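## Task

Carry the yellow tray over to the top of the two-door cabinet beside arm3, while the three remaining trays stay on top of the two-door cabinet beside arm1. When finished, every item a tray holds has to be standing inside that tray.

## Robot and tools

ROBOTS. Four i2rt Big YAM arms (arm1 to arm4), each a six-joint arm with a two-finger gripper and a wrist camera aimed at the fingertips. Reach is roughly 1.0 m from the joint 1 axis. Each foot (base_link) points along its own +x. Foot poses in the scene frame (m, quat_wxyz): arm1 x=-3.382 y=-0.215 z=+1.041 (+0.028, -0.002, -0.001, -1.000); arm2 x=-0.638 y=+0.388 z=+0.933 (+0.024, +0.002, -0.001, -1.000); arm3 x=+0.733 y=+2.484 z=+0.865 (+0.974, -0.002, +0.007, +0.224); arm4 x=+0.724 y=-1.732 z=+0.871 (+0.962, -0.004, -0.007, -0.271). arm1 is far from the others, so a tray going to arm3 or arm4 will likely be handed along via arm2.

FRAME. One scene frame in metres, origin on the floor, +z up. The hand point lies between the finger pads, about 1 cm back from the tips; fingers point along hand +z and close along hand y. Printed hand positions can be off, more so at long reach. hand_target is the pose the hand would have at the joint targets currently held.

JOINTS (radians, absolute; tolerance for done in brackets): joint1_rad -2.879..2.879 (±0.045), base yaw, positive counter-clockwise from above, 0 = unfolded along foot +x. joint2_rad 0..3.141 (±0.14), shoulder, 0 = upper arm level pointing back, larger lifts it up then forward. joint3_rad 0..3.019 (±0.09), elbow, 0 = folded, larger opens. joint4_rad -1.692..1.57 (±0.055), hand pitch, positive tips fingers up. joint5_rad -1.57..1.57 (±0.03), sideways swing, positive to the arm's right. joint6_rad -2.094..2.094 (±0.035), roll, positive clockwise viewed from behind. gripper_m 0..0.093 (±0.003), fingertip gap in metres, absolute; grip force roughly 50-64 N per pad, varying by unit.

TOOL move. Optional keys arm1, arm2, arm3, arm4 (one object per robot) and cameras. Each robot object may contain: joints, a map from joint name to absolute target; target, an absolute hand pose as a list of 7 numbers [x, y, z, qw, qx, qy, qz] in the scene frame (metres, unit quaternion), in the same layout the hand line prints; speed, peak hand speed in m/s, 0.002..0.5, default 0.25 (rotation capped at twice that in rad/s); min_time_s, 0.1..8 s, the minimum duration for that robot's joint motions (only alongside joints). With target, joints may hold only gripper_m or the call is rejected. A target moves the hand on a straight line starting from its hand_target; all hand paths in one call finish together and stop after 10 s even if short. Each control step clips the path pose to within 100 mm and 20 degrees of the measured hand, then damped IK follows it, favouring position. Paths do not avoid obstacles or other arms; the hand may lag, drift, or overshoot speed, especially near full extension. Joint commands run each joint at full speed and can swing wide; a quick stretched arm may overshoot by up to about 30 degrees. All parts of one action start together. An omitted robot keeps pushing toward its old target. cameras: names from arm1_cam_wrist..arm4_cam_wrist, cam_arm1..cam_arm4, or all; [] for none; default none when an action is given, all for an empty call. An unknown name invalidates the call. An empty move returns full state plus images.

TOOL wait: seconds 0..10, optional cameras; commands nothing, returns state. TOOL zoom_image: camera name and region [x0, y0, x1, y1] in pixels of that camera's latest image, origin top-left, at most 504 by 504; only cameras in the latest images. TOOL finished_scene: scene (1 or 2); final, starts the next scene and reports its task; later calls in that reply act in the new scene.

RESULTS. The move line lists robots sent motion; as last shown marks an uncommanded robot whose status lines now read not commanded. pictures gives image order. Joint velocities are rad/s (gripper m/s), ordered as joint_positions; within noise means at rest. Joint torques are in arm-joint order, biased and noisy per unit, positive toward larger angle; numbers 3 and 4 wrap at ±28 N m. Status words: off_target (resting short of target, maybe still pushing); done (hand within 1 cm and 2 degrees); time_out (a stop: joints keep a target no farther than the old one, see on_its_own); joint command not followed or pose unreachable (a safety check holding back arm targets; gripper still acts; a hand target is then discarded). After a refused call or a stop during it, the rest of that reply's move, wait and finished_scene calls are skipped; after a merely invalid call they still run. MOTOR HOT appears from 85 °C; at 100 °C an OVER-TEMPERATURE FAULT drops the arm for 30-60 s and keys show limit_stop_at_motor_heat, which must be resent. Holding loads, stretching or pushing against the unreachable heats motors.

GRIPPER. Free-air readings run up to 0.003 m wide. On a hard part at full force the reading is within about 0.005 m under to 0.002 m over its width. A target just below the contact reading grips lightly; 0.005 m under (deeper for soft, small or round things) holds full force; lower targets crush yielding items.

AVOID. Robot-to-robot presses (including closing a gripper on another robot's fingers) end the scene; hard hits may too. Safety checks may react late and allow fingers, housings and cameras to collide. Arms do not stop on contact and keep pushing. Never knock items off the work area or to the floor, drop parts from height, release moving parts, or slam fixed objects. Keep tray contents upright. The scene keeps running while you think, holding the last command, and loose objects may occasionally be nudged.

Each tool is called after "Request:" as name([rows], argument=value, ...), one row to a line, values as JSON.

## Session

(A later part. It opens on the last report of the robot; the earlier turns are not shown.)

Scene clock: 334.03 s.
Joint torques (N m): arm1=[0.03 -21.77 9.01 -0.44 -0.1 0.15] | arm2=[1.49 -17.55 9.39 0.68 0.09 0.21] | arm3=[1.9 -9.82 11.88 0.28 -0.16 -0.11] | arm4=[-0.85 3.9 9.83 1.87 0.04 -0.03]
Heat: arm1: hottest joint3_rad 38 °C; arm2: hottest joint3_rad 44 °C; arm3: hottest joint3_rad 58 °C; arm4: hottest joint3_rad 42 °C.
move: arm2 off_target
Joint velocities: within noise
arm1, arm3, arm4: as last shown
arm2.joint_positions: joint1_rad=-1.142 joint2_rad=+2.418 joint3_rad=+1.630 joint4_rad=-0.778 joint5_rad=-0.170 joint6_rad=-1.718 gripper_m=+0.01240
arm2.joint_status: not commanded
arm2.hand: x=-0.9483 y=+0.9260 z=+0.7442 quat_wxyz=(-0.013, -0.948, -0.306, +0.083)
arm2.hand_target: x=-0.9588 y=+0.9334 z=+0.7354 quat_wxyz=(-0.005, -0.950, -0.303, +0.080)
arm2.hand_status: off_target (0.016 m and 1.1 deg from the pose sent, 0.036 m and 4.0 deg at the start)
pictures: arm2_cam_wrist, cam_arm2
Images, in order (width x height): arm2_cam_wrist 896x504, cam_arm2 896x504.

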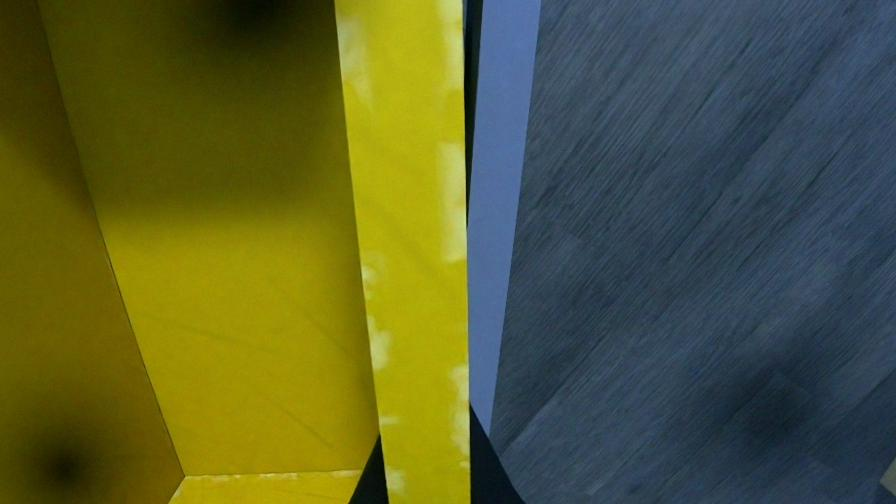

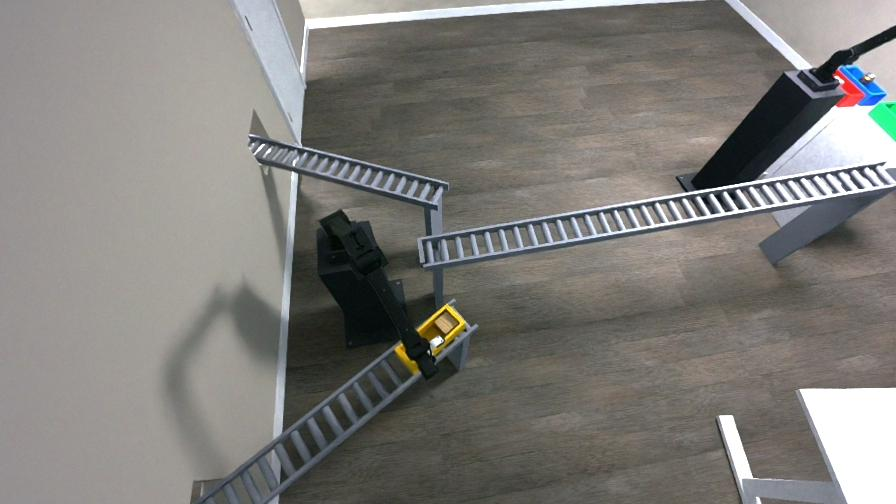

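Descending as expected. Continue.

Request:
move(arm2={"target":[-0.957,0.932,0.708,0.002,0.952,0.303,-0.05],"speed":0.1}, cameras=["cam_arm2","arm2_cam_wrist"])

Request:
zoom_image(camera="cam_arm2", region=[340, 260, 500, 420])

Scene clock: 337.37 s.
Joint torques (N m): arm1=[0.15 -21.77 8.98 -0.43 -0.08 0.15] | arm2=[1.38 -14.62 9.5 1.96 0.39 0.2] | arm3=[1.96 -9.93 11.88 0.25 -0.16 -0.11] | arm4=[-0.44 3.78 9.74 1.99 0.05 -0.09]
Heat: arm1: hottest joint3_rad 38 °C; arm2: hottest joint3_rad 44 °C; arm3: hottest joint3_rad 58 °C; arm4: hottest joint3_rad 42 °C.
move: arm2 off_target
Joint velocities: within noise
arm1, arm3, arm4: as last shown
arm2.joint_positions: joint1_rad=-1.128 joint2_rad=+2.418 joint3_rad=+1.630 joint4_rad=-0.775 joint5_rad=-0.115 joint6_rad=-1.703 gripper_m=+0.01240
arm2.joint_status: not commanded
arm2.hand: x=-0.9482 y=+0.9262 z=+0.7429 quat_wxyz=(-0.008, -0.950, -0.306, +0.056)
arm2.hand_target: x=-0.9556 y=+0.9296 z=+0.7099 quat_wxyz=(-0.002, -0.952, -0.303, +0.050)
arm2.hand_status: off_target (0.036 m and 1.1 deg from the pose sent, 0.038 m and 4.0 deg at the start)
pictures: arm2_cam_wrist, cam_arm2
Images, in order (width x height): arm2_cam_wrist 896x504, cam_arm2 896x504.

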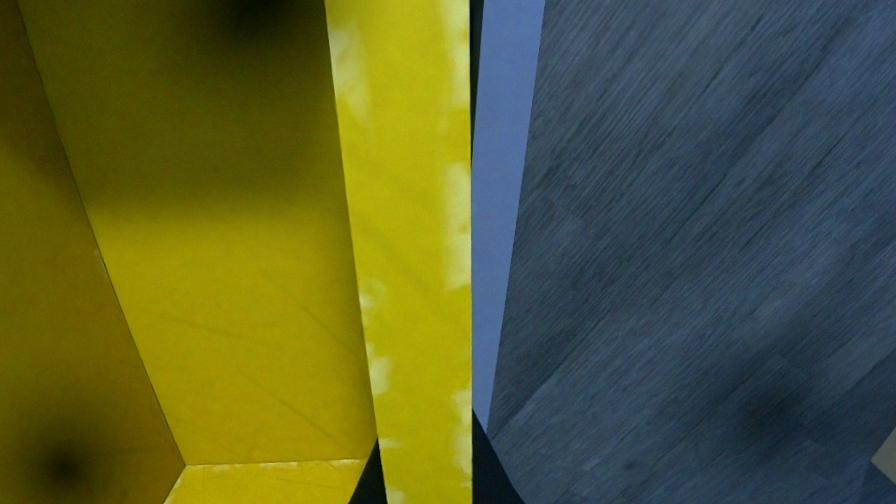

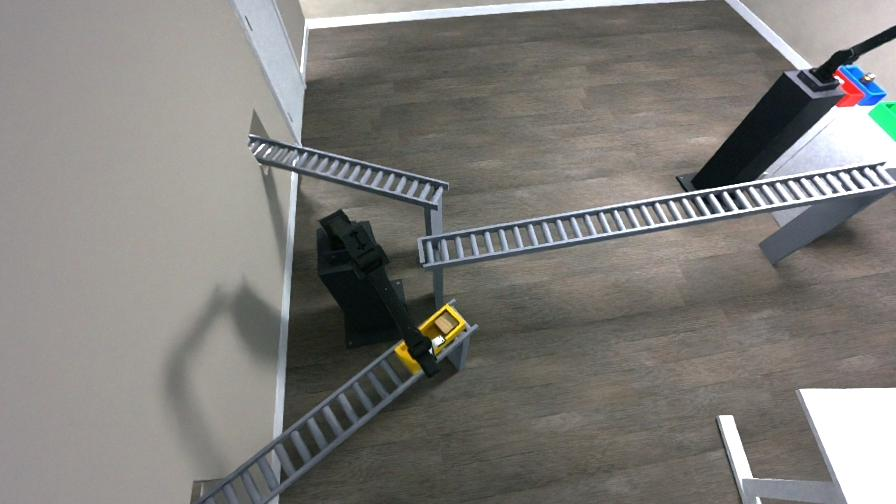

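Scaled by 3.150 from the camera's image (finer frame: 1280x720).

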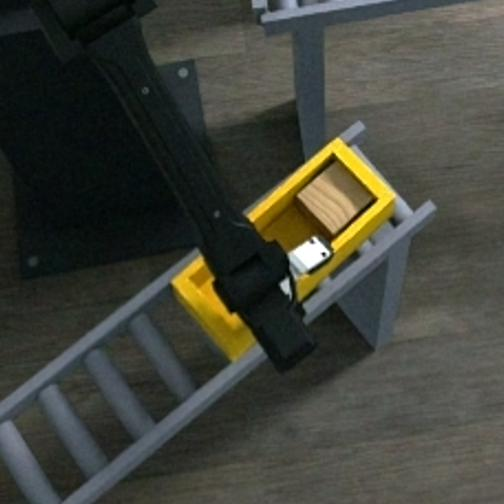

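Request:
move(arm2={"target":[-0.953,0.929,0.74,0.002,0.952,0.303,-0.05],"speed":0.1})

Request:
move(arm2={"joints":{"gripper_m":0.026}}, cameras=["cam_arm2","arm2_cam_wrist"])

Request:
move(arm2={"target":[-0.953,0.932,0.9,0.002,0.952,0.303,-0.03],"speed":0.15}, cameras=["cam_arm2","arm2_cam_wrist","cam_arm3"])

Request:
zoom_image(camera="cam_arm2", region=[340, 260, 500, 420])

Scene clock: 341.07 s.
Joint torques (N m): arm1=[-0.09 -21.6 9.05 -0.49 -0.1 0.14] | arm2=[1.32 -19.02 7.1 0.68 0.37 0.19] | arm3=[2.02 -9.82 11.92 0.23 -0.16 -0.11] | arm4=[-0.73 3.84 9.96 1.92 0.06 -0.11]
Heat: arm1: hottest joint2_rad 38 °C; arm2: hottest joint3_rad 44 °C; arm3: hottest joint3_rad 58 °C; arm4: hottest joint3_rad 42 °C.
move: arm2 done
Joint velocities: within noise
arm1, arm3, arm4: as last shown
arm2.joint_positions: joint1_rad=-1.128 joint2_rad=+2.416 joint3_rad=+1.630 joint4_rad=-0.775 joint5_rad=-0.115 joint6_rad=-1.703 gripper_m=+0.01240
arm2.joint_status: not commanded
arm2.hand: x=-0.9483 y=+0.9267 z=+0.7438 quat_wxyz=(-0.008, -0.950, -0.306, +0.056)
arm2.hand_target: x=-0.9530 y=+0.9288 z=+0.7400 quat_wxyz=(-0.002, -0.952, -0.303, +0.050)
arm2.hand_status: done (0.006 m and 1.1 deg from the pose sent, 0.006 m and 1.1 deg at the start)
pictures: none

Scene clock: 341.57 s.
Joint torques (N m): arm1=[0.15 -21.66 9.03 -0.44 -0.09 0.14] | arm2=[1.26 -19.02 7.06 0.66 -0.16 0.18] | arm3=[2.02 -9.82 11.9 0.25 -0.16 -0.1] | arm4=[-0.67 3.37 9.98 1.98 0.09 -0.09]
Heat: arm1: hottest joint2_rad 38 °C; arm2: hottest joint3_rad 44 °C; arm3: hottest joint3_rad 58 °C; arm4: hottest joint3_rad 42 °C.
move: arm2 done
Joint velocities: within noise
arm1, arm3: as last shown
arm2.joint_positions: joint1_rad=-1.126 joint2_rad=+2.416 joint3_rad=+1.630 joint4_rad=-0.774 joint5_rad=-0.104 joint6_rad=-1.702 gripper_m=+0.02594
arm2.joint_status: all done
arm2.hand: x=-0.9473 y=+0.9275 z=+0.7436 quat_wxyz=(-0.006, -0.950, -0.307, +0.051)
arm2.hand_target: x=-0.9531 y=+0.9288 z=+0.7400 quat_wxyz=(-0.002, -0.952, -0.303, +0.050)
arm2.hand_status: not commanded
arm4.joint_positions: joint1_rad=+0.611 joint2_rad=+0.619 joint3_rad=+1.338 joint4_rad=-1.545 joint5_rad=+0.202 joint6_rad=+0.301 gripper_m=+0.09396
arm4.joint_status: not commanded
arm4.hand: x=+0.9262 y=-1.7486 z=+1.3507 quat_wxyz=(-0.379, -0.145, -0.914, +0.032)
arm4.hand_target: x=+0.9250 y=-1.7486 z=+1.3597 quat_wxyz=(-0.389, -0.145, -0.909, +0.029)
arm4.hand_status: not commanded
pictures: arm2_cam_wrist, cam_arm2
Images, in order (width x height): arm2_cam_wrist 896x504, cam_arm2 896x504.

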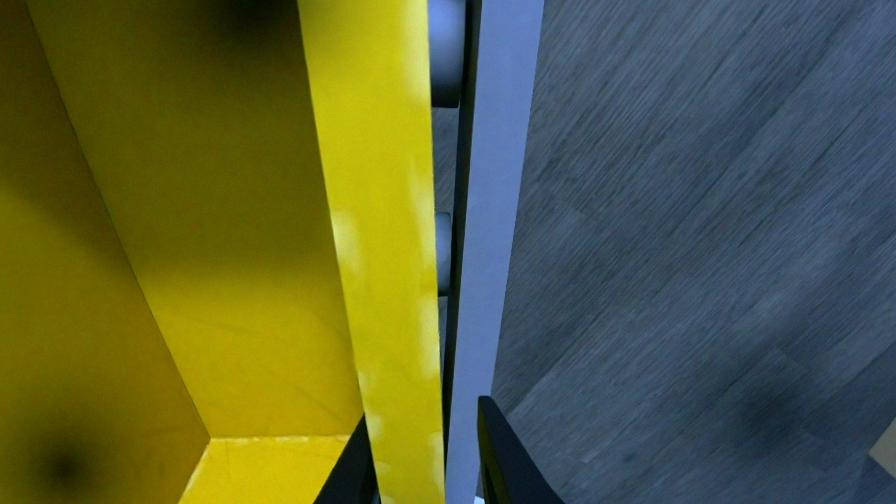

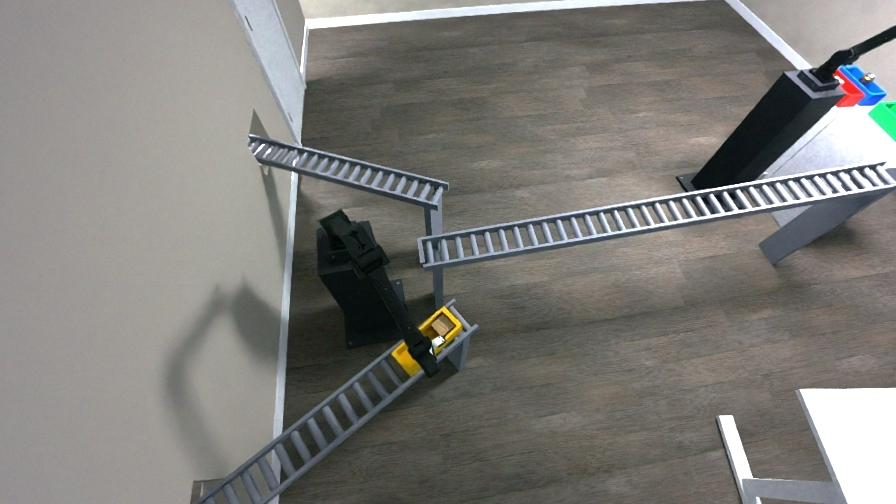

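Scene clock: 343.27 s.
Joint torques (N m): arm1=[0.03 -21.83 8.98 -0.53 -0.09 0.13] | arm2=[1.38 -19.19 10.59 -0.21 -0.11 0.17] | arm3=[2.08 -9.82 11.93 0.25 -0.18 -0.12] | arm4=[-0.26 3.49 9.74 1.92 0.03 -0.07]
Heat: arm1: hottest joint2_rad 38 °C; arm2: hottest joint3_rad 44 °C; arm3: hottest joint3_rad 58 °C; arm4: hottest joint3_rad 42 °C.
move: arm2 off_target
Joint velocities: within noise
arm1.joint_positions: joint1_rad=-1.442 joint2_rad=+2.000 joint3_rad=+1.738 joint4_rad=-1.331 joint5_rad=+0.004 joint6_rad=-1.386 gripper_m=+0.00046
arm1.joint_status: not commanded
arm1.hand: x=-3.4917 y=+0.3800 z=+1.1394 quat_wxyz=(-0.012, -1.000, +0.000, -0.002)
arm1.hand_target: x=-3.4999 y=+0.3894 z=+1.1501 quat_wxyz=(+0.000, -1.000, +0.000, +0.000)
arm1.hand_status: not commanded
arm2.joint_positions: joint1_rad=-1.120 joint2_rad=+2.174 joint3_rad=+1.628 joint4_rad=-1.037 joint5_rad=-0.064 joint6_rad=-1.694 gripper_m=+0.02595
arm2.joint_status: not commanded
arm2.hand: x=-0.9422 y=+0.9234 z=+0.8881 quat_wxyz=(-0.014, -0.951, -0.306, +0.029)
arm2.hand_target: x=-0.9528 y=+0.9315 z=+0.9001 quat_wxyz=(-0.002, -0.952, -0.303, +0.030)
arm2.hand_status: off_target (0.018 m and 1.4 deg from the pose sent, 0.157 m and 2.4 deg at the start)
arm3.joint_positions: joint1_rad=+1.091 joint2_rad=+1.413 joint3_rad=+1.899 joint4_rad=-1.672 joint5_rad=+0.016 joint6_rad=-0.012 gripper_m=+0.09396
arm3.joint_status: not commanded
arm3.hand: x=+0.7548 y=+2.9472 z=+1.3252 quat_wxyz=(-0.136, +0.687, -0.702, -0.129)
arm3.hand_target: x=+0.7501 y=+2.9488 z=+1.3488 quat_wxyz=(-0.153, +0.690, -0.692, -0.146)
arm3.hand_status: not commanded
arm4: as last shown
pictures: arm2_cam_wrist, cam_arm2, cam_arm3
Images, in order (width x height): arm2_cam_wrist 896x504, cam_arm2 896x504, cam_arm3 896x504.

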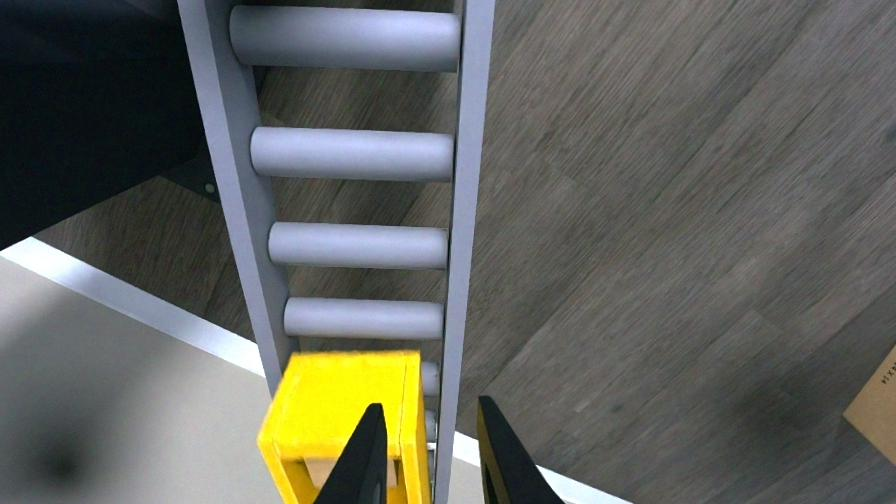

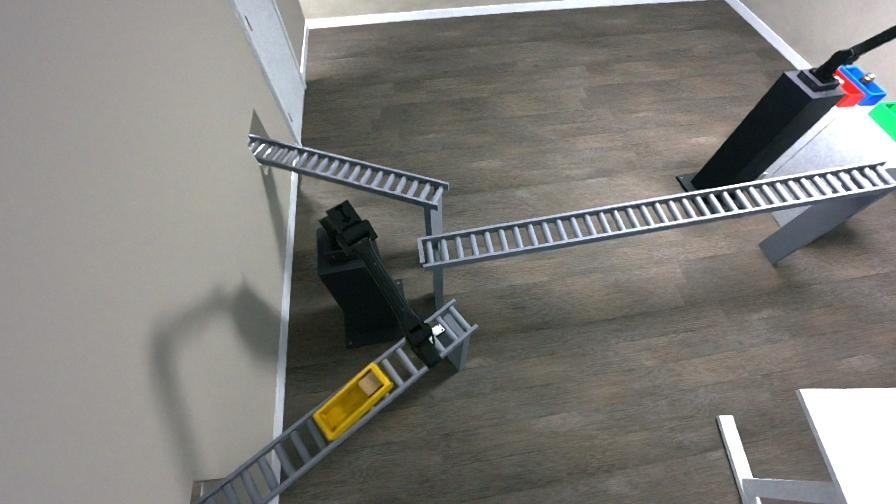

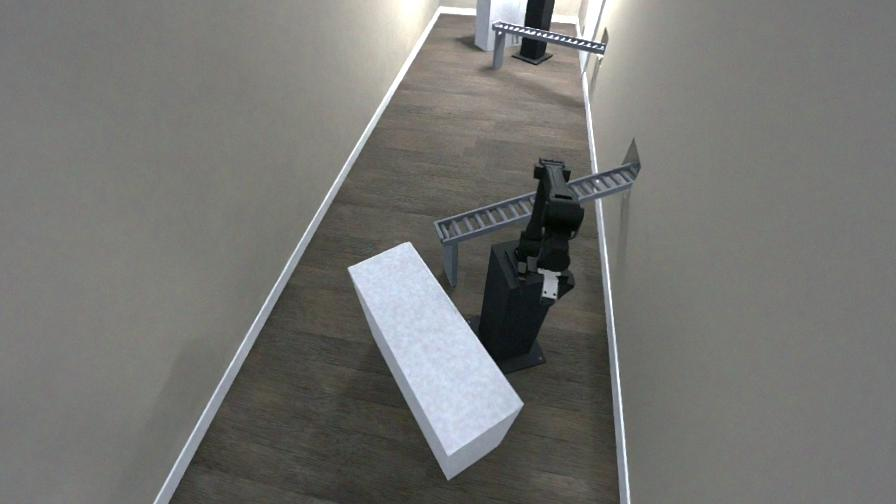

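Scaled by 3.150 from the camera's image (finer frame: 1280x720).

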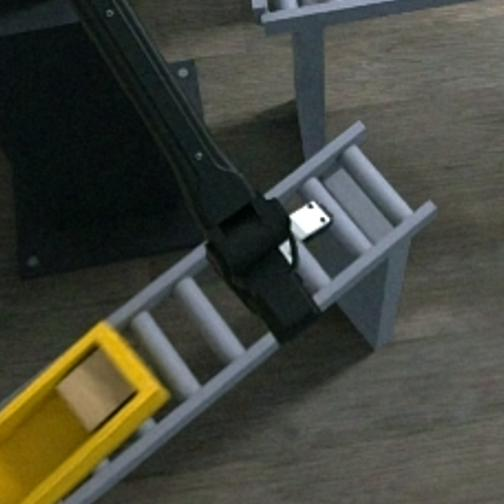

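Request:
move(arm3={"joints":{"joint1_rad":-1.35},"min_time_s":2.5}, arm2={"target":[-0.98,0.75,1.2,0,0.96,0.28,0],"speed":0.25}, cameras=["arm3_cam_wrist","cam_arm3"])

Scene clock: 350.77 s.
Joint torques (N m): arm1=[0.03 -21.77 9.03 -0.4 -0.09 0.14] | arm2=[0.44 -12.92 12.52 -0.23 -0.06 0.16] | arm3=[1.03 -9.47 11.85 0.25 -0.1 -0.08] | arm4=[-1.26 3.37 9.7 2.07 0.02 -0.08]
Heat: arm1: hottest joint3_rad 39 °C; arm2: hottest joint3_rad 44 °C; arm3: hottest joint3_rad 58 °C; arm4: hottest joint3_rad 42 °C.
move: arm2 off_target; arm3 done
Joint velocities: within noise
arm1, arm4: as last shown
arm2.joint_positions: joint1_rad=-0.862 joint2_rad=+1.625 joint3_rad=+1.634 joint4_rad=-1.590 joint5_rad=-0.003 joint6_rad=-1.397 gripper_m=+0.02595
arm2.joint_status: not commanded
arm2.hand: x=-0.9750 y=+0.7444 z=+1.1909 quat_wxyz=(-0.007, -0.958, -0.288, -0.002)
arm2.hand_target: x=-0.9798 y=+0.7499 z=+1.1999 quat_wxyz=(+0.000, -0.960, -0.280, +0.000)
arm2.hand_status: off_target (0.012 m and 1.3 deg from the pose sent, 0.359 m and 4.9 deg at the start)
arm3.joint_positions: joint1_rad=-1.351 joint2_rad=+1.413 joint3_rad=+1.899 joint4_rad=-1.672 joint5_rad=+0.015 joint6_rad=-0.013 gripper_m=+0.09398
arm3.joint_status: all done
arm3.hand: x=+1.0236 y=+2.1250 z=+1.3269 quat_wxyz=(-0.164, -0.420, -0.887, +0.096)
arm3.hand_target: x=+1.0250 y=+2.1243 z=+1.3504 quat_wxyz=(-0.185, -0.415, -0.884, +0.107)
arm3.hand_status: not commanded
Images, in order (width x height): arm3_cam_wrist 896x504, cam_arm3 896x504.

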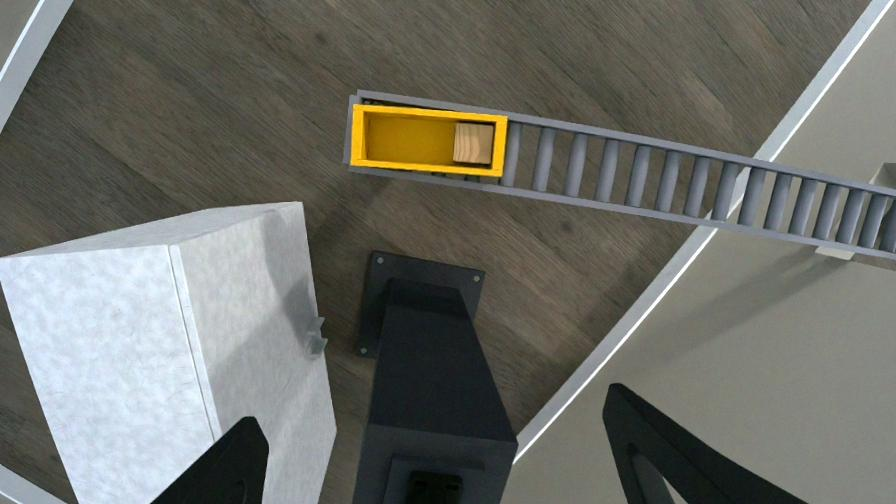

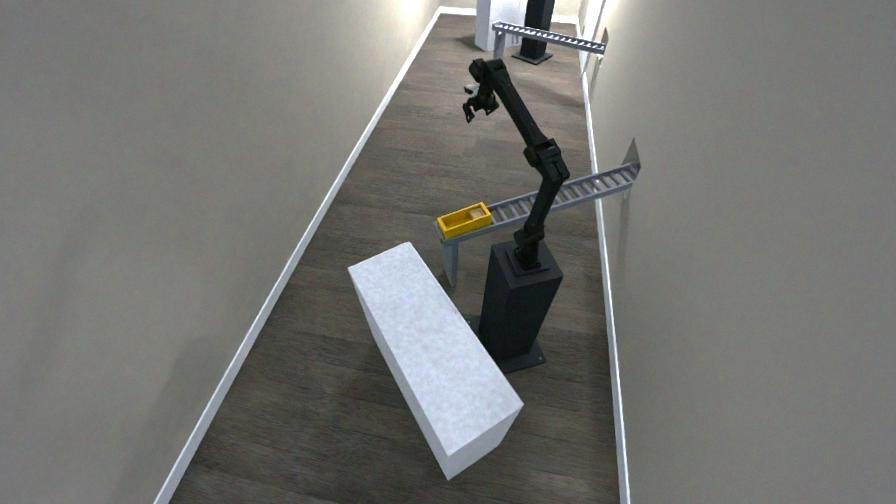

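Request:
move(arm3={"target":[1.124,2.066,0.9,0,-0.302,0.953,0],"speed":0.3,"joints":{"gripper_m":0.05}}, cameras=["arm3_cam_wrist","cam_arm3"])

Scene clock: 367.67 s.
Joint torques (N m): arm1=[-0.03 -21.83 9.05 -0.42 -0.09 0.14] | arm2=[0.73 -12.81 12.55 -0.14 -0.07 0.18] | arm3=[1.55 -17.44 8.79 0.01 -0.09 -0.12] | arm4=[-1.08 3.31 9.84 1.88 0.06 -0.11]
Heat: arm1: hottest joint3_rad 39 °C; arm2: hottest joint3_rad 44 °C; arm3: hottest joint3_rad 58 °C; arm4: hottest joint3_rad 42 °C.
move: arm3 off_target
Joint velocities: within noise
arm1, arm2, arm4: as last shown
arm3.joint_positions: joint1_rad=-1.284 joint2_rad=+1.966 joint3_rad=+1.468 joint4_rad=-1.115 joint5_rad=-0.017 joint6_rad=-1.428 gripper_m=+0.05007
arm3.joint_status: all done
arm3.hand: x=+1.1093 y=+2.0753 z=+0.8865 quat_wxyz=(+0.009, +0.293, -0.956, -0.021)
arm3.hand_target: x=+1.1236 y=+2.0664 z=+0.9005 quat_wxyz=(+0.000, +0.302, -0.953, +0.000)
arm3.hand_status: off_target (0.022 m and 2.8 deg from the pose sent, 0.442 m and 88.1 deg at the start)
Images, in order (width x height): arm3_cam_wrist 896x504, cam_arm3 896x504.

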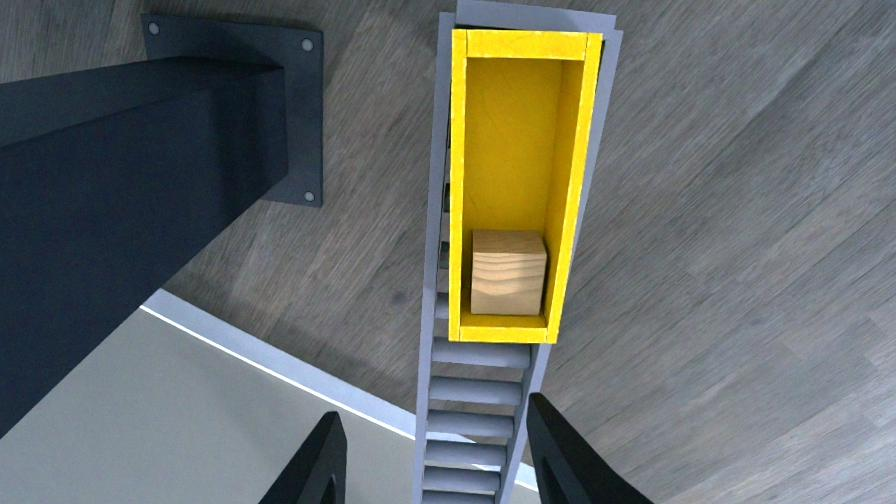

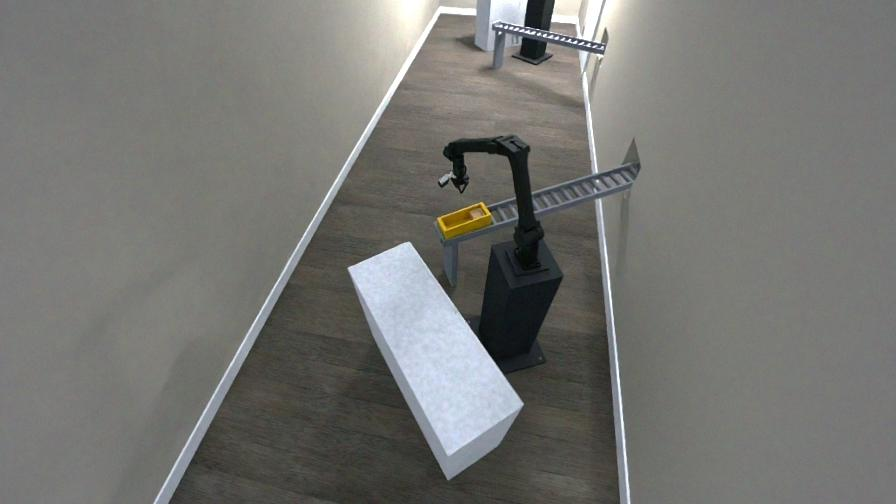

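Request:
move(arm3={"target":[1.127,2.056,0.77,0,-0.302,0.953,0],"speed":0.2,"joints":{"gripper_m":0.04}}, cameras=["arm3_cam_wrist"])

Scene clock: 376.33 s.
Joint torques (N m): arm1=[-0.09 -21.66 9.07 -0.46 -0.08 0.15] | arm2=[0.62 -12.98 12.51 -0.16 -0.05 0.17] | arm3=[1.14 -18.32 5.74 0.13 -0.08 -0.1] | arm4=[-0.67 3.6 9.84 1.77 0.04 -0.08]
Heat: arm1: hottest joint3_rad 39 °C; arm2: hottest joint3_rad 44 °C; arm3: hottest joint3_rad 56 °C; arm4: hottest joint3_rad 42 °C.
move: arm3 done
Joint velocities: within noise
arm1, arm2, arm4: as last shown
arm3.joint_positions: joint1_rad=-1.284 joint2_rad=+2.176 joint3_rad=+1.455 joint4_rad=-0.865 joint5_rad=-0.017 joint6_rad=-1.433 gripper_m=+0.04007
arm3.joint_status: all done
arm3.hand: x=+1.1218 y=+2.0592 z=+0.7657 quat_wxyz=(+0.003, +0.296, -0.955, -0.009)
arm3.hand_target: x=+1.1270 y=+2.0559 z=+0.7701 quat_wxyz=(+0.000, +0.302, -0.953, +0.000)
arm3.hand_status: done (0.007 m and 1.3 deg from the pose sent, 0.119 m and 2.9 deg at the start)
Images, in order (width x height): arm3_cam_wrist 896x504.

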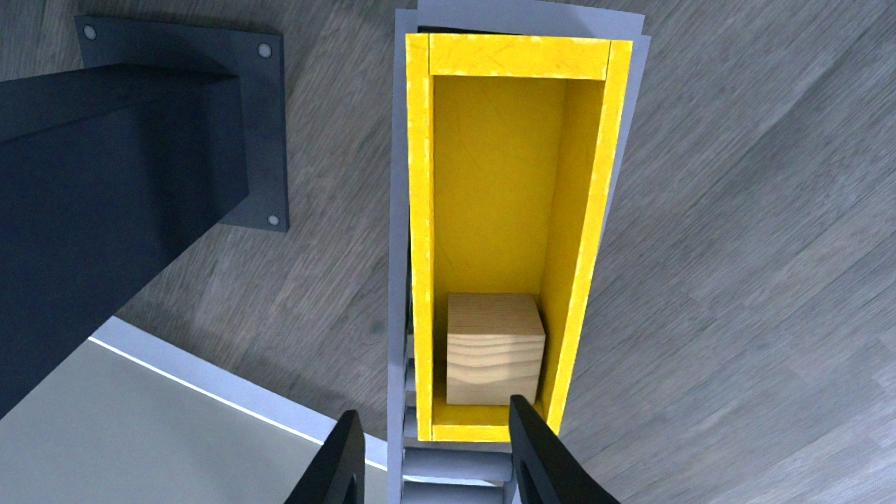

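Request:
move(arm3={"target":[1.124,2.062,0.64,0,-0.302,0.953,0],"speed":0.15,"joints":{"gripper_m":0.034}}, cameras=["arm3_cam_wrist"])

Scene clock: 381.17 s.
Joint torques (N m): arm1=[-0.26 -21.66 9.05 -0.4 -0.09 0.15] | arm2=[0.62 -12.81 12.51 -0.21 -0.04 0.2] | arm3=[1.61 -18.49 5.6 0.09 -0.09 -0.06] | arm4=[-0.67 3.6 9.8 1.95 0.08 -0.06]
Heat: arm1: hottest joint3_rad 39 °C; arm2: hottest joint3_rad 44 °C; arm3: hottest joint3_rad 55 °C; arm4: hottest joint3_rad 42 °C.
move: arm3 off_target
Joint velocities: within noise
arm1, arm2, arm4: as last shown
arm3.joint_positions: joint1_rad=-1.284 joint2_rad=+2.408 joint3_rad=+1.452 joint4_rad=-0.639 joint5_rad=-0.017 joint6_rad=-1.433 gripper_m=+0.03406
arm3.joint_status: all done
arm3.hand: x=+1.1108 y=+2.0684 z=+0.6362 quat_wxyz=(+0.005, +0.296, -0.955, -0.013)
arm3.hand_target: x=+1.1239 y=+2.0622 z=+0.6404 quat_wxyz=(+0.000, +0.302, -0.953, +0.000)
arm3.hand_status: off_target (0.015 m and 1.8 deg from the pose sent, 0.126 m and 1.3 deg at the start)
Images, in order (width x height): arm3_cam_wrist 896x504.

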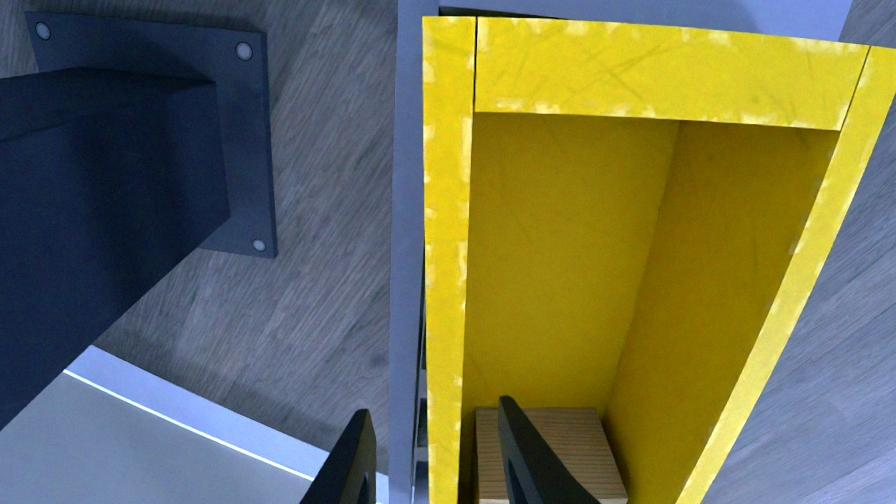

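Request:
move(arm3={"target":[1.142,2.067,0.583,0,-0.302,0.953,0],"speed":0.1}, cameras=["arm3_cam_wrist"])

Scene clock: 385.77 s.
Joint torques (N m): arm1=[0.03 -21.48 9.09 -0.44 -0.1 0.15] | arm2=[0.56 -12.69 12.49 -0.14 -0.05 0.18] | arm3=[1.38 -18.43 6.02 0.09 -0.1 0.04] | arm4=[-1.08 3.49 9.83 1.92 0.04 -0.08]
Heat: arm1: hottest joint3_rad 39 °C; arm2: hottest joint3_rad 45 °C; arm3: hottest joint3_rad 54 °C; arm4: hottest joint3_rad 42 °C.
move: arm3 off_target
Joint velocities: within noise
arm1, arm2, arm4: as last shown
arm3.joint_positions: joint1_rad=-1.252 joint2_rad=+2.538 joint3_rad=+1.527 joint4_rad=-0.589 joint5_rad=-0.017 joint6_rad=-1.414 gripper_m=+0.03406
arm3.joint_status: not commanded
arm3.hand: x=+1.1268 y=+2.0770 z=+0.5804 quat_wxyz=(+0.006, +0.302, -0.953, -0.016)
arm3.hand_target: x=+1.1418 y=+2.0672 z=+0.5836 quat_wxyz=(+0.000, +0.302, -0.953, +0.000)
arm3.hand_status: off_target (0.018 m and 1.9 deg from the pose sent, 0.062 m and 1.8 deg at the start)
Images, in order (width x height): arm3_cam_wrist 896x504.

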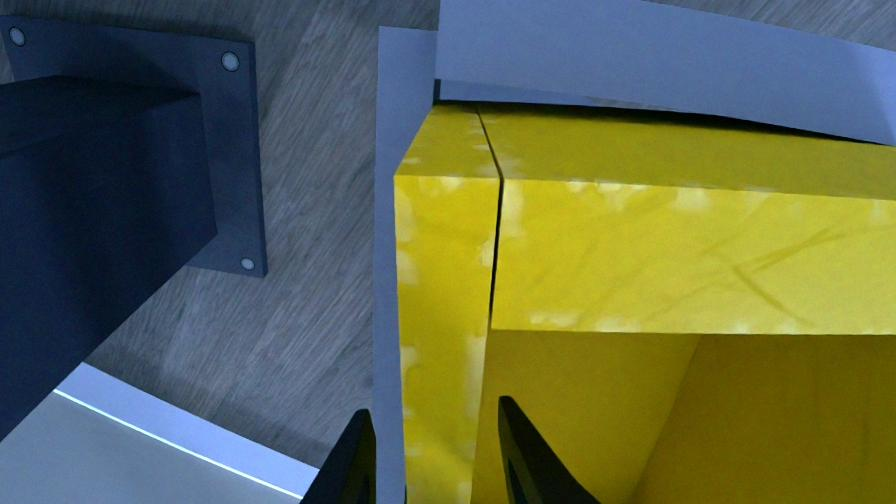

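Request:
move(arm3={"target":[1.138,2.067,0.57,0,-0.302,0.953,0],"speed":0.1})

Request:
move(arm3={"joints":{"gripper_m":0.002}})

Request:
move(arm3={"target":[1.138,2.067,0.7,0,-0.302,0.953,0],"speed":0.1}, cameras=["arm3_cam_wrist","cam_arm3"])

Request:
zoom_image(camera="cam_arm3", region=[380, 150, 580, 310])

Scene clock: 389.93 s.
Joint torques (N m): arm1=[0.09 -21.71 9.03 -0.38 -0.1 0.16] | arm2=[0.32 -12.92 12.46 -0.2 -0.05 0.18] | arm3=[0.85 -18.08 5.96 0.1 -0.08 0] | arm4=[-1.14 3.72 9.92 1.83 0.01 -0.12]
Heat: arm1: hottest joint3_rad 39 °C; arm2: hottest joint3_rad 45 °C; arm3: hottest joint3_rad 53 °C; arm4: hottest joint3_rad 42 °C.
move: arm3 off_target
Joint velocities: within noise
arm1, arm2, arm4: as last shown
arm3.joint_positions: joint1_rad=-1.252 joint2_rad=+2.556 joint3_rad=+1.531 joint4_rad=-0.569 joint5_rad=-0.017 joint6_rad=-1.414 gripper_m=+0.03406
arm3.joint_status: not commanded
arm3.hand: x=+1.1263 y=+2.0774 z=+0.5709 quat_wxyz=(+0.005, +0.302, -0.953, -0.013)
arm3.hand_target: x=+1.1377 y=+2.0672 z=+0.5705 quat_wxyz=(+0.000, +0.302, -0.953, +0.000)
arm3.hand_status: off_target (0.016 m and 1.6 deg from the pose sent, 0.018 m and 2.0 deg at the start)
pictures: none

Scene clock: 390.60 s.
Joint torques (N m): arm1=[0.03 -21.66 9.03 -0.42 -0.1 0.14] | arm2=[0.44 -12.69 12.52 -0.23 -0.07 0.17] | arm3=[1.14 -17.73 5.74 0.05 -0.11 -0.51] | arm4=[-0.97 3.19 9.77 1.88 0.05 -0.07]
Heat: arm1: hottest joint3_rad 39 °C; arm2: hottest joint3_rad 45 °C; arm3: hottest joint3_rad 53 °C; arm4: hottest joint3_rad 42 °C.
move: arm3 off_target
Joint velocities: within noise
arm1, arm2: as last shown
arm3.joint_positions: joint1_rad=-1.252 joint2_rad=+2.549 joint3_rad=+1.535 joint4_rad=-0.567 joint5_rad=-0.016 joint6_rad=-1.357 gripper_m=+0.01070
arm3.joint_status: gripper_m off_target (ended at +0.01073, target +0.00200)
arm3.hand: x=+1.1307 y=+2.0728 z=+0.5759 quat_wxyz=(+0.002, +0.275, -0.961, -0.007)
arm3.hand_target: x=+1.1376 y=+2.0673 z=+0.5704 quat_wxyz=(+0.000, +0.302, -0.953, +0.000)
arm3.hand_status: not commanded
arm4.joint_positions: joint1_rad=+0.611 joint2_rad=+0.619 joint3_rad=+1.338 joint4_rad=-1.545 joint5_rad=+0.202 joint6_rad=+0.301 gripper_m=+0.09396
arm4.joint_status: not commanded
arm4.hand: x=+0.9262 y=-1.7486 z=+1.3507 quat_wxyz=(-0.379, -0.145, -0.914, +0.032)
arm4.hand_target: x=+0.9250 y=-1.7486 z=+1.3597 quat_wxyz=(-0.389, -0.145, -0.909, +0.029)
arm4.hand_status: not commanded
pictures: none

Scene clock: 392.53 s.
Joint torques (N m): arm1=[0.03 -21.83 9.03 -0.42 -0.09 0.15] | arm2=[0.38 -12.75 12.48 -0.13 -0.03 0.19] | arm3=[1.32 -23.24 4.55 -0.55 0.09 -0.12] | arm4=[-0.26 3.96 9.76 2.02 0.05 -0.09]
Heat: arm1: hottest joint3_rad 39 °C; arm2: hottest joint3_rad 45 °C; arm3: hottest joint3_rad 53 °C; arm4: hottest joint3_rad 42 °C.
move: arm3 off_target
Joint velocities: within noise
arm1.joint_positions: joint1_rad=-1.442 joint2_rad=+2.000 joint3_rad=+1.738 joint4_rad=-1.331 joint5_rad=+0.004 joint6_rad=-1.386 gripper_m=+0.00046
arm1.joint_status: not commanded
arm1.hand: x=-3.4917 y=+0.3800 z=+1.1394 quat_wxyz=(-0.012, -1.000, +0.000, -0.002)
arm1.hand_target: x=-3.4999 y=+0.3894 z=+1.1501 quat_wxyz=(+0.000, -1.000, +0.000, +0.000)
arm1.hand_status: not commanded
arm2, arm4: as last shown
arm3.joint_positions: joint1_rad=-1.256 joint2_rad=+2.352 joint3_rad=+1.460 joint4_rad=-0.723 joint5_rad=-0.020 joint6_rad=-1.404 gripper_m=+0.01060
arm3.joint_status: not commanded
arm3.hand: x=+1.1251 y=+2.0781 z=+0.6686 quat_wxyz=(+0.008, +0.296, -0.955, -0.023)
arm3.hand_target: x=+1.1378 y=+2.0673 z=+0.6993 quat_wxyz=(+0.000, +0.302, -0.953, +0.000)
arm3.hand_status: off_target (0.036 m and 2.9 deg from the pose sent, 0.124 m and 3.3 deg at the start)
Images, in order (width x height): arm3_cam_wrist 896x504, cam_arm3 896x504.

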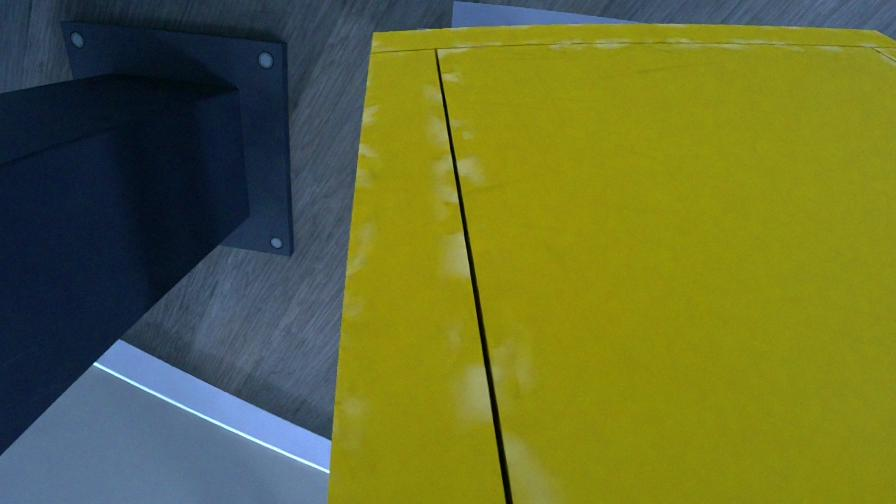

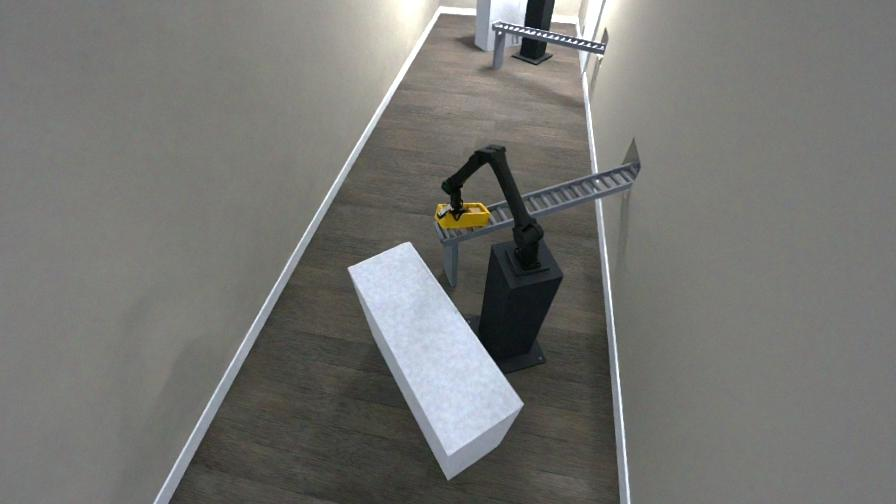

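Scaled by 2.520 from the camera's image (finer frame: 1280x720).

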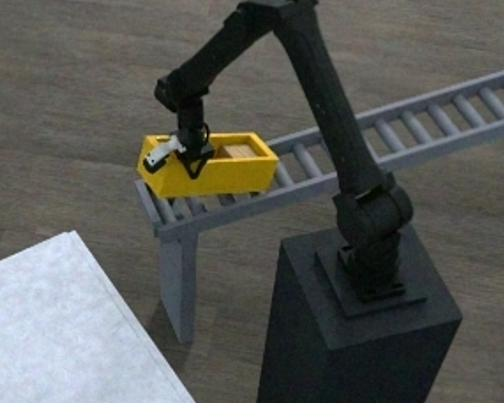

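Request:
move(arm3={"target":[1.135,2.068,1.12,-0.095,-0.3,0.948,-0.03],"speed":0.2})

Request:
move(arm3={"joints":{"joint1_rad":0.51},"min_time_s":3.5}, cameras=["arm3_cam_wrist","cam_arm3"])

Request:
zoom_image(camera="cam_arm3", region=[320, 180, 560, 480])

Scene clock: 405.63 s.
Joint torques (N m): arm1=[-0.09 -21.48 9.06 -0.42 -0.1 0.14] | arm2=[0.62 -12.81 12.41 -0.14 -0.04 0.17] | arm3=[1.38 -22.36 13.14 -0.98 0.83 0.16] | arm4=[-0.97 3.14 9.77 1.85 0.02 -0.07]
Heat: arm1: hottest joint3_rad 39 °C; arm2: hottest joint3_rad 45 °C; arm3: hottest joint3_rad 51 °C; arm4: hottest joint3_rad 42 °C.
move: arm3 off_target
Joint velocities: within noise
arm1, arm4: as last shown
arm2.joint_positions: joint1_rad=-0.862 joint2_rad=+1.625 joint3_rad=+1.634 joint4_rad=-1.590 joint5_rad=-0.003 joint6_rad=-1.397 gripper_m=+0.02595
arm2.joint_status: not commanded
arm2.hand: x=-0.9750 y=+0.7444 z=+1.1909 quat_wxyz=(-0.007, -0.958, -0.288, -0.002)
arm2.hand_target: x=-0.9798 y=+0.7499 z=+1.1999 quat_wxyz=(+0.000, -0.960, -0.280, +0.000)
arm2.hand_status: not commanded
arm3.joint_positions: joint1_rad=-1.217 joint2_rad=+1.924 joint3_rad=+1.872 joint4_rad=-1.665 joint5_rad=+0.160 joint6_rad=-1.388 gripper_m=+0.01060
arm3.joint_status: not commanded
arm3.hand: x=+1.1218 y=+2.0759 z=+1.0617 quat_wxyz=(+0.112, +0.310, -0.944, -0.025)
arm3.hand_target: x=+1.1318 y=+2.0710 z=+1.1191 quat_wxyz=(+0.093, +0.300, -0.949, +0.032)
arm3.hand_status: off_target (0.060 m and 6.8 deg from the pose sent, 0.452 m and 11.7 deg at the start; pose on its path clipped on 24 of 87 steps; a joint's target at an end of its range on 17 of 87 steps)
pictures: none

Scene clock: 409.90 s.
Joint torques (N m): arm1=[-0.21 -21.95 9.07 -0.4 -0.1 0.16] | arm2=[0.38 -12.69 12.52 -0.14 -0.04 0.17] | arm3=[1.03 -22.18 13.05 -0.99 0.77 0.13] | arm4=[-1.03 3.08 9.7 1.85 0.1 -0.06]
Heat: arm1: hottest joint3_rad 39 °C; arm2: hottest joint3_rad 45 °C; arm3: hottest joint3_rad 51 °C; arm4: hottest joint3_rad 42 °C.
move: arm3 done
Joint velocities: within noise
arm1, arm2, arm4: as last shown
arm3.joint_positions: joint1_rad=+0.517 joint2_rad=+1.924 joint3_rad=+1.872 joint4_rad=-1.665 joint5_rad=+0.161 joint6_rad=-1.383 gripper_m=+0.01060
arm3.joint_status: all done
arm3.hand: x=+1.0770 y=+2.9328 z=+1.0568 quat_wxyz=(+0.093, +0.920, -0.376, +0.059)
arm3.hand_target: x=+1.0890 y=+2.9373 z=+1.1141 quat_wxyz=(+0.038, +0.915, -0.393, +0.080)
arm3.hand_status: not commanded
Images, in order (width x height): arm3_cam_wrist 896x504, cam_arm3 896x504.

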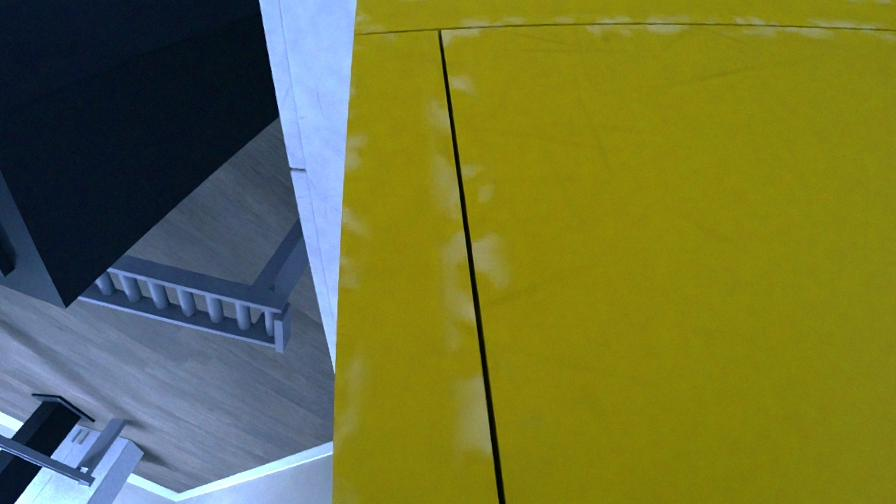

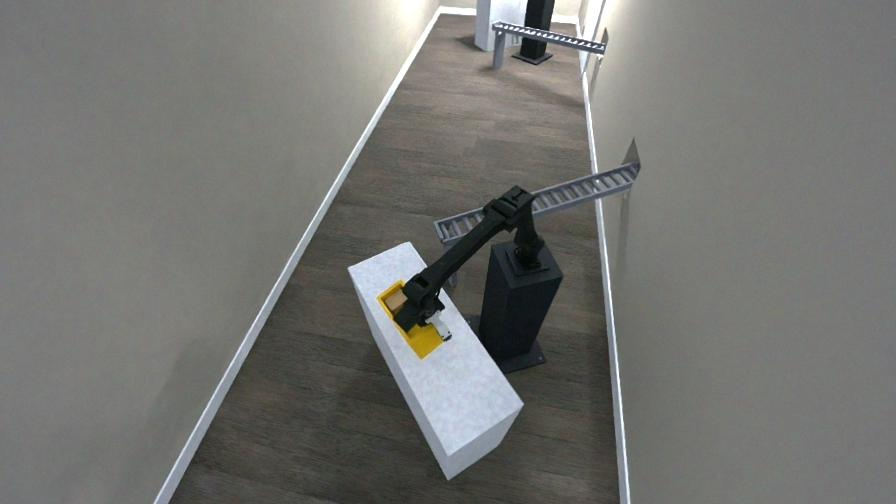

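Scaled by 1.680 from the camera's image (finer frame: 1280x720).

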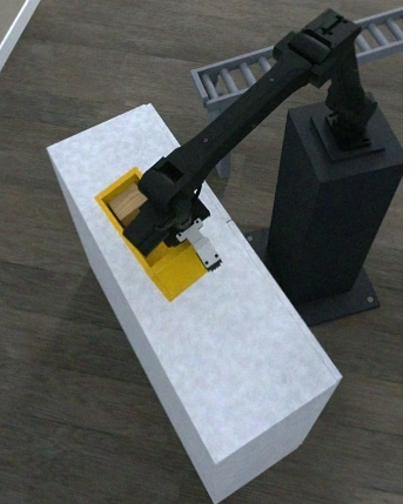

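Request:
move(arm3={"target":[1.025,2.9,0.95,-0.0375,-0.922,0.373,-0.092],"speed":0.15}, cameras=["arm3_cam_wrist","cam_arm3"])

Request:
zoom_image(camera="cam_arm3", region=[320, 220, 540, 480])

Scene clock: 414.93 s.
Joint torques (N m): arm1=[0.09 -21.66 9.07 -0.49 -0.09 0.13] | arm2=[0.56 -12.57 12.52 -0.17 -0.06 0.17] | arm3=[1.85 -19.08 6.45 -0.06 0.13 0.03] | arm4=[-0.85 3.72 9.84 1.84 0.03 -0.1]
Heat: arm1: hottest joint3_rad 39 °C; arm2: hottest joint3_rad 46 °C; arm3: hottest joint3_rad 51 °C; arm4: hottest joint3_rad 43 °C.
move: arm3 off_target
Joint velocities: within noise
arm1, arm2, arm4: as last shown
arm3.joint_positions: joint1_rad=+0.568 joint2_rad=+1.821 joint3_rad=+1.359 joint4_rad=-1.202 joint5_rad=+0.197 joint6_rad=-1.348 gripper_m=+0.01060
arm3.joint_status: not commanded
arm3.hand: x=+1.0248 y=+2.8930 z=+0.9252 quat_wxyz=(+0.067, +0.923, -0.370, +0.084)
arm3.hand_target: x=+1.0248 y=+2.8997 z=+0.9497 quat_wxyz=(+0.038, +0.922, -0.373, +0.092)
arm3.hand_status: off_target (0.026 m and 3.5 deg from the pose sent, 0.123 m and 7.5 deg at the start)
Images, in order (width x height): arm3_cam_wrist 896x504, cam_arm3 896x504.

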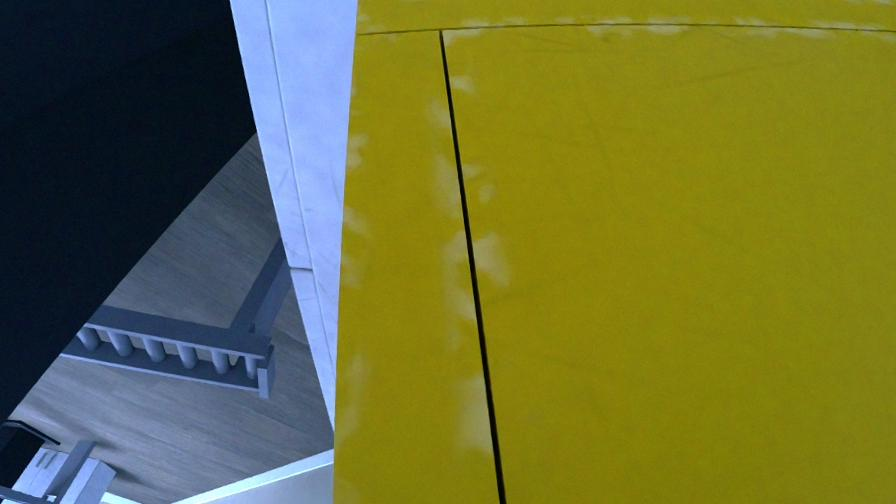

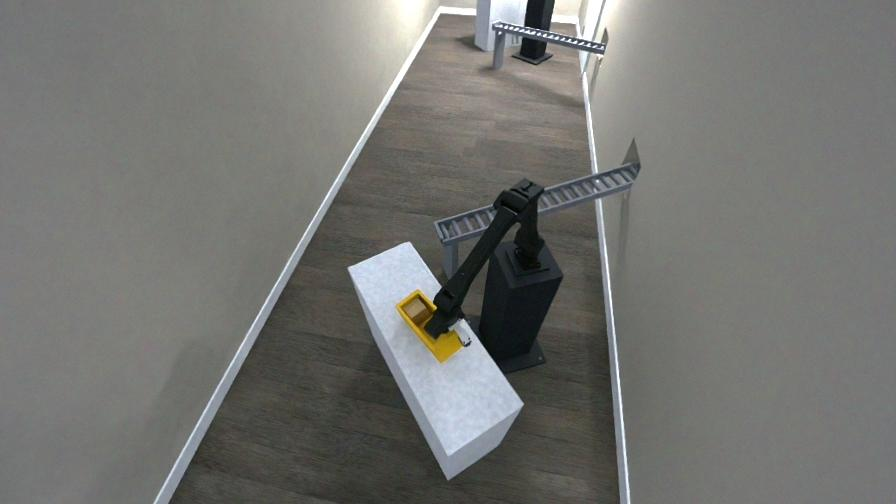

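Scaled by 1.938 from the camera's image (finer frame: 1280x720).

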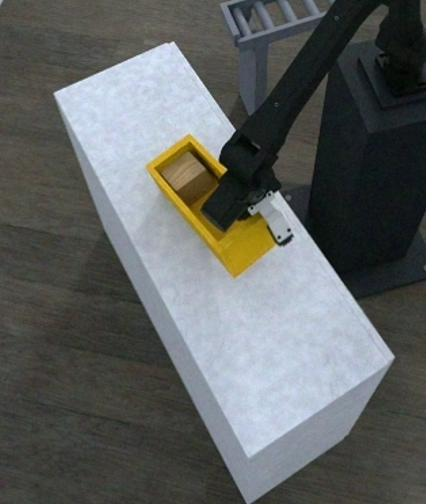

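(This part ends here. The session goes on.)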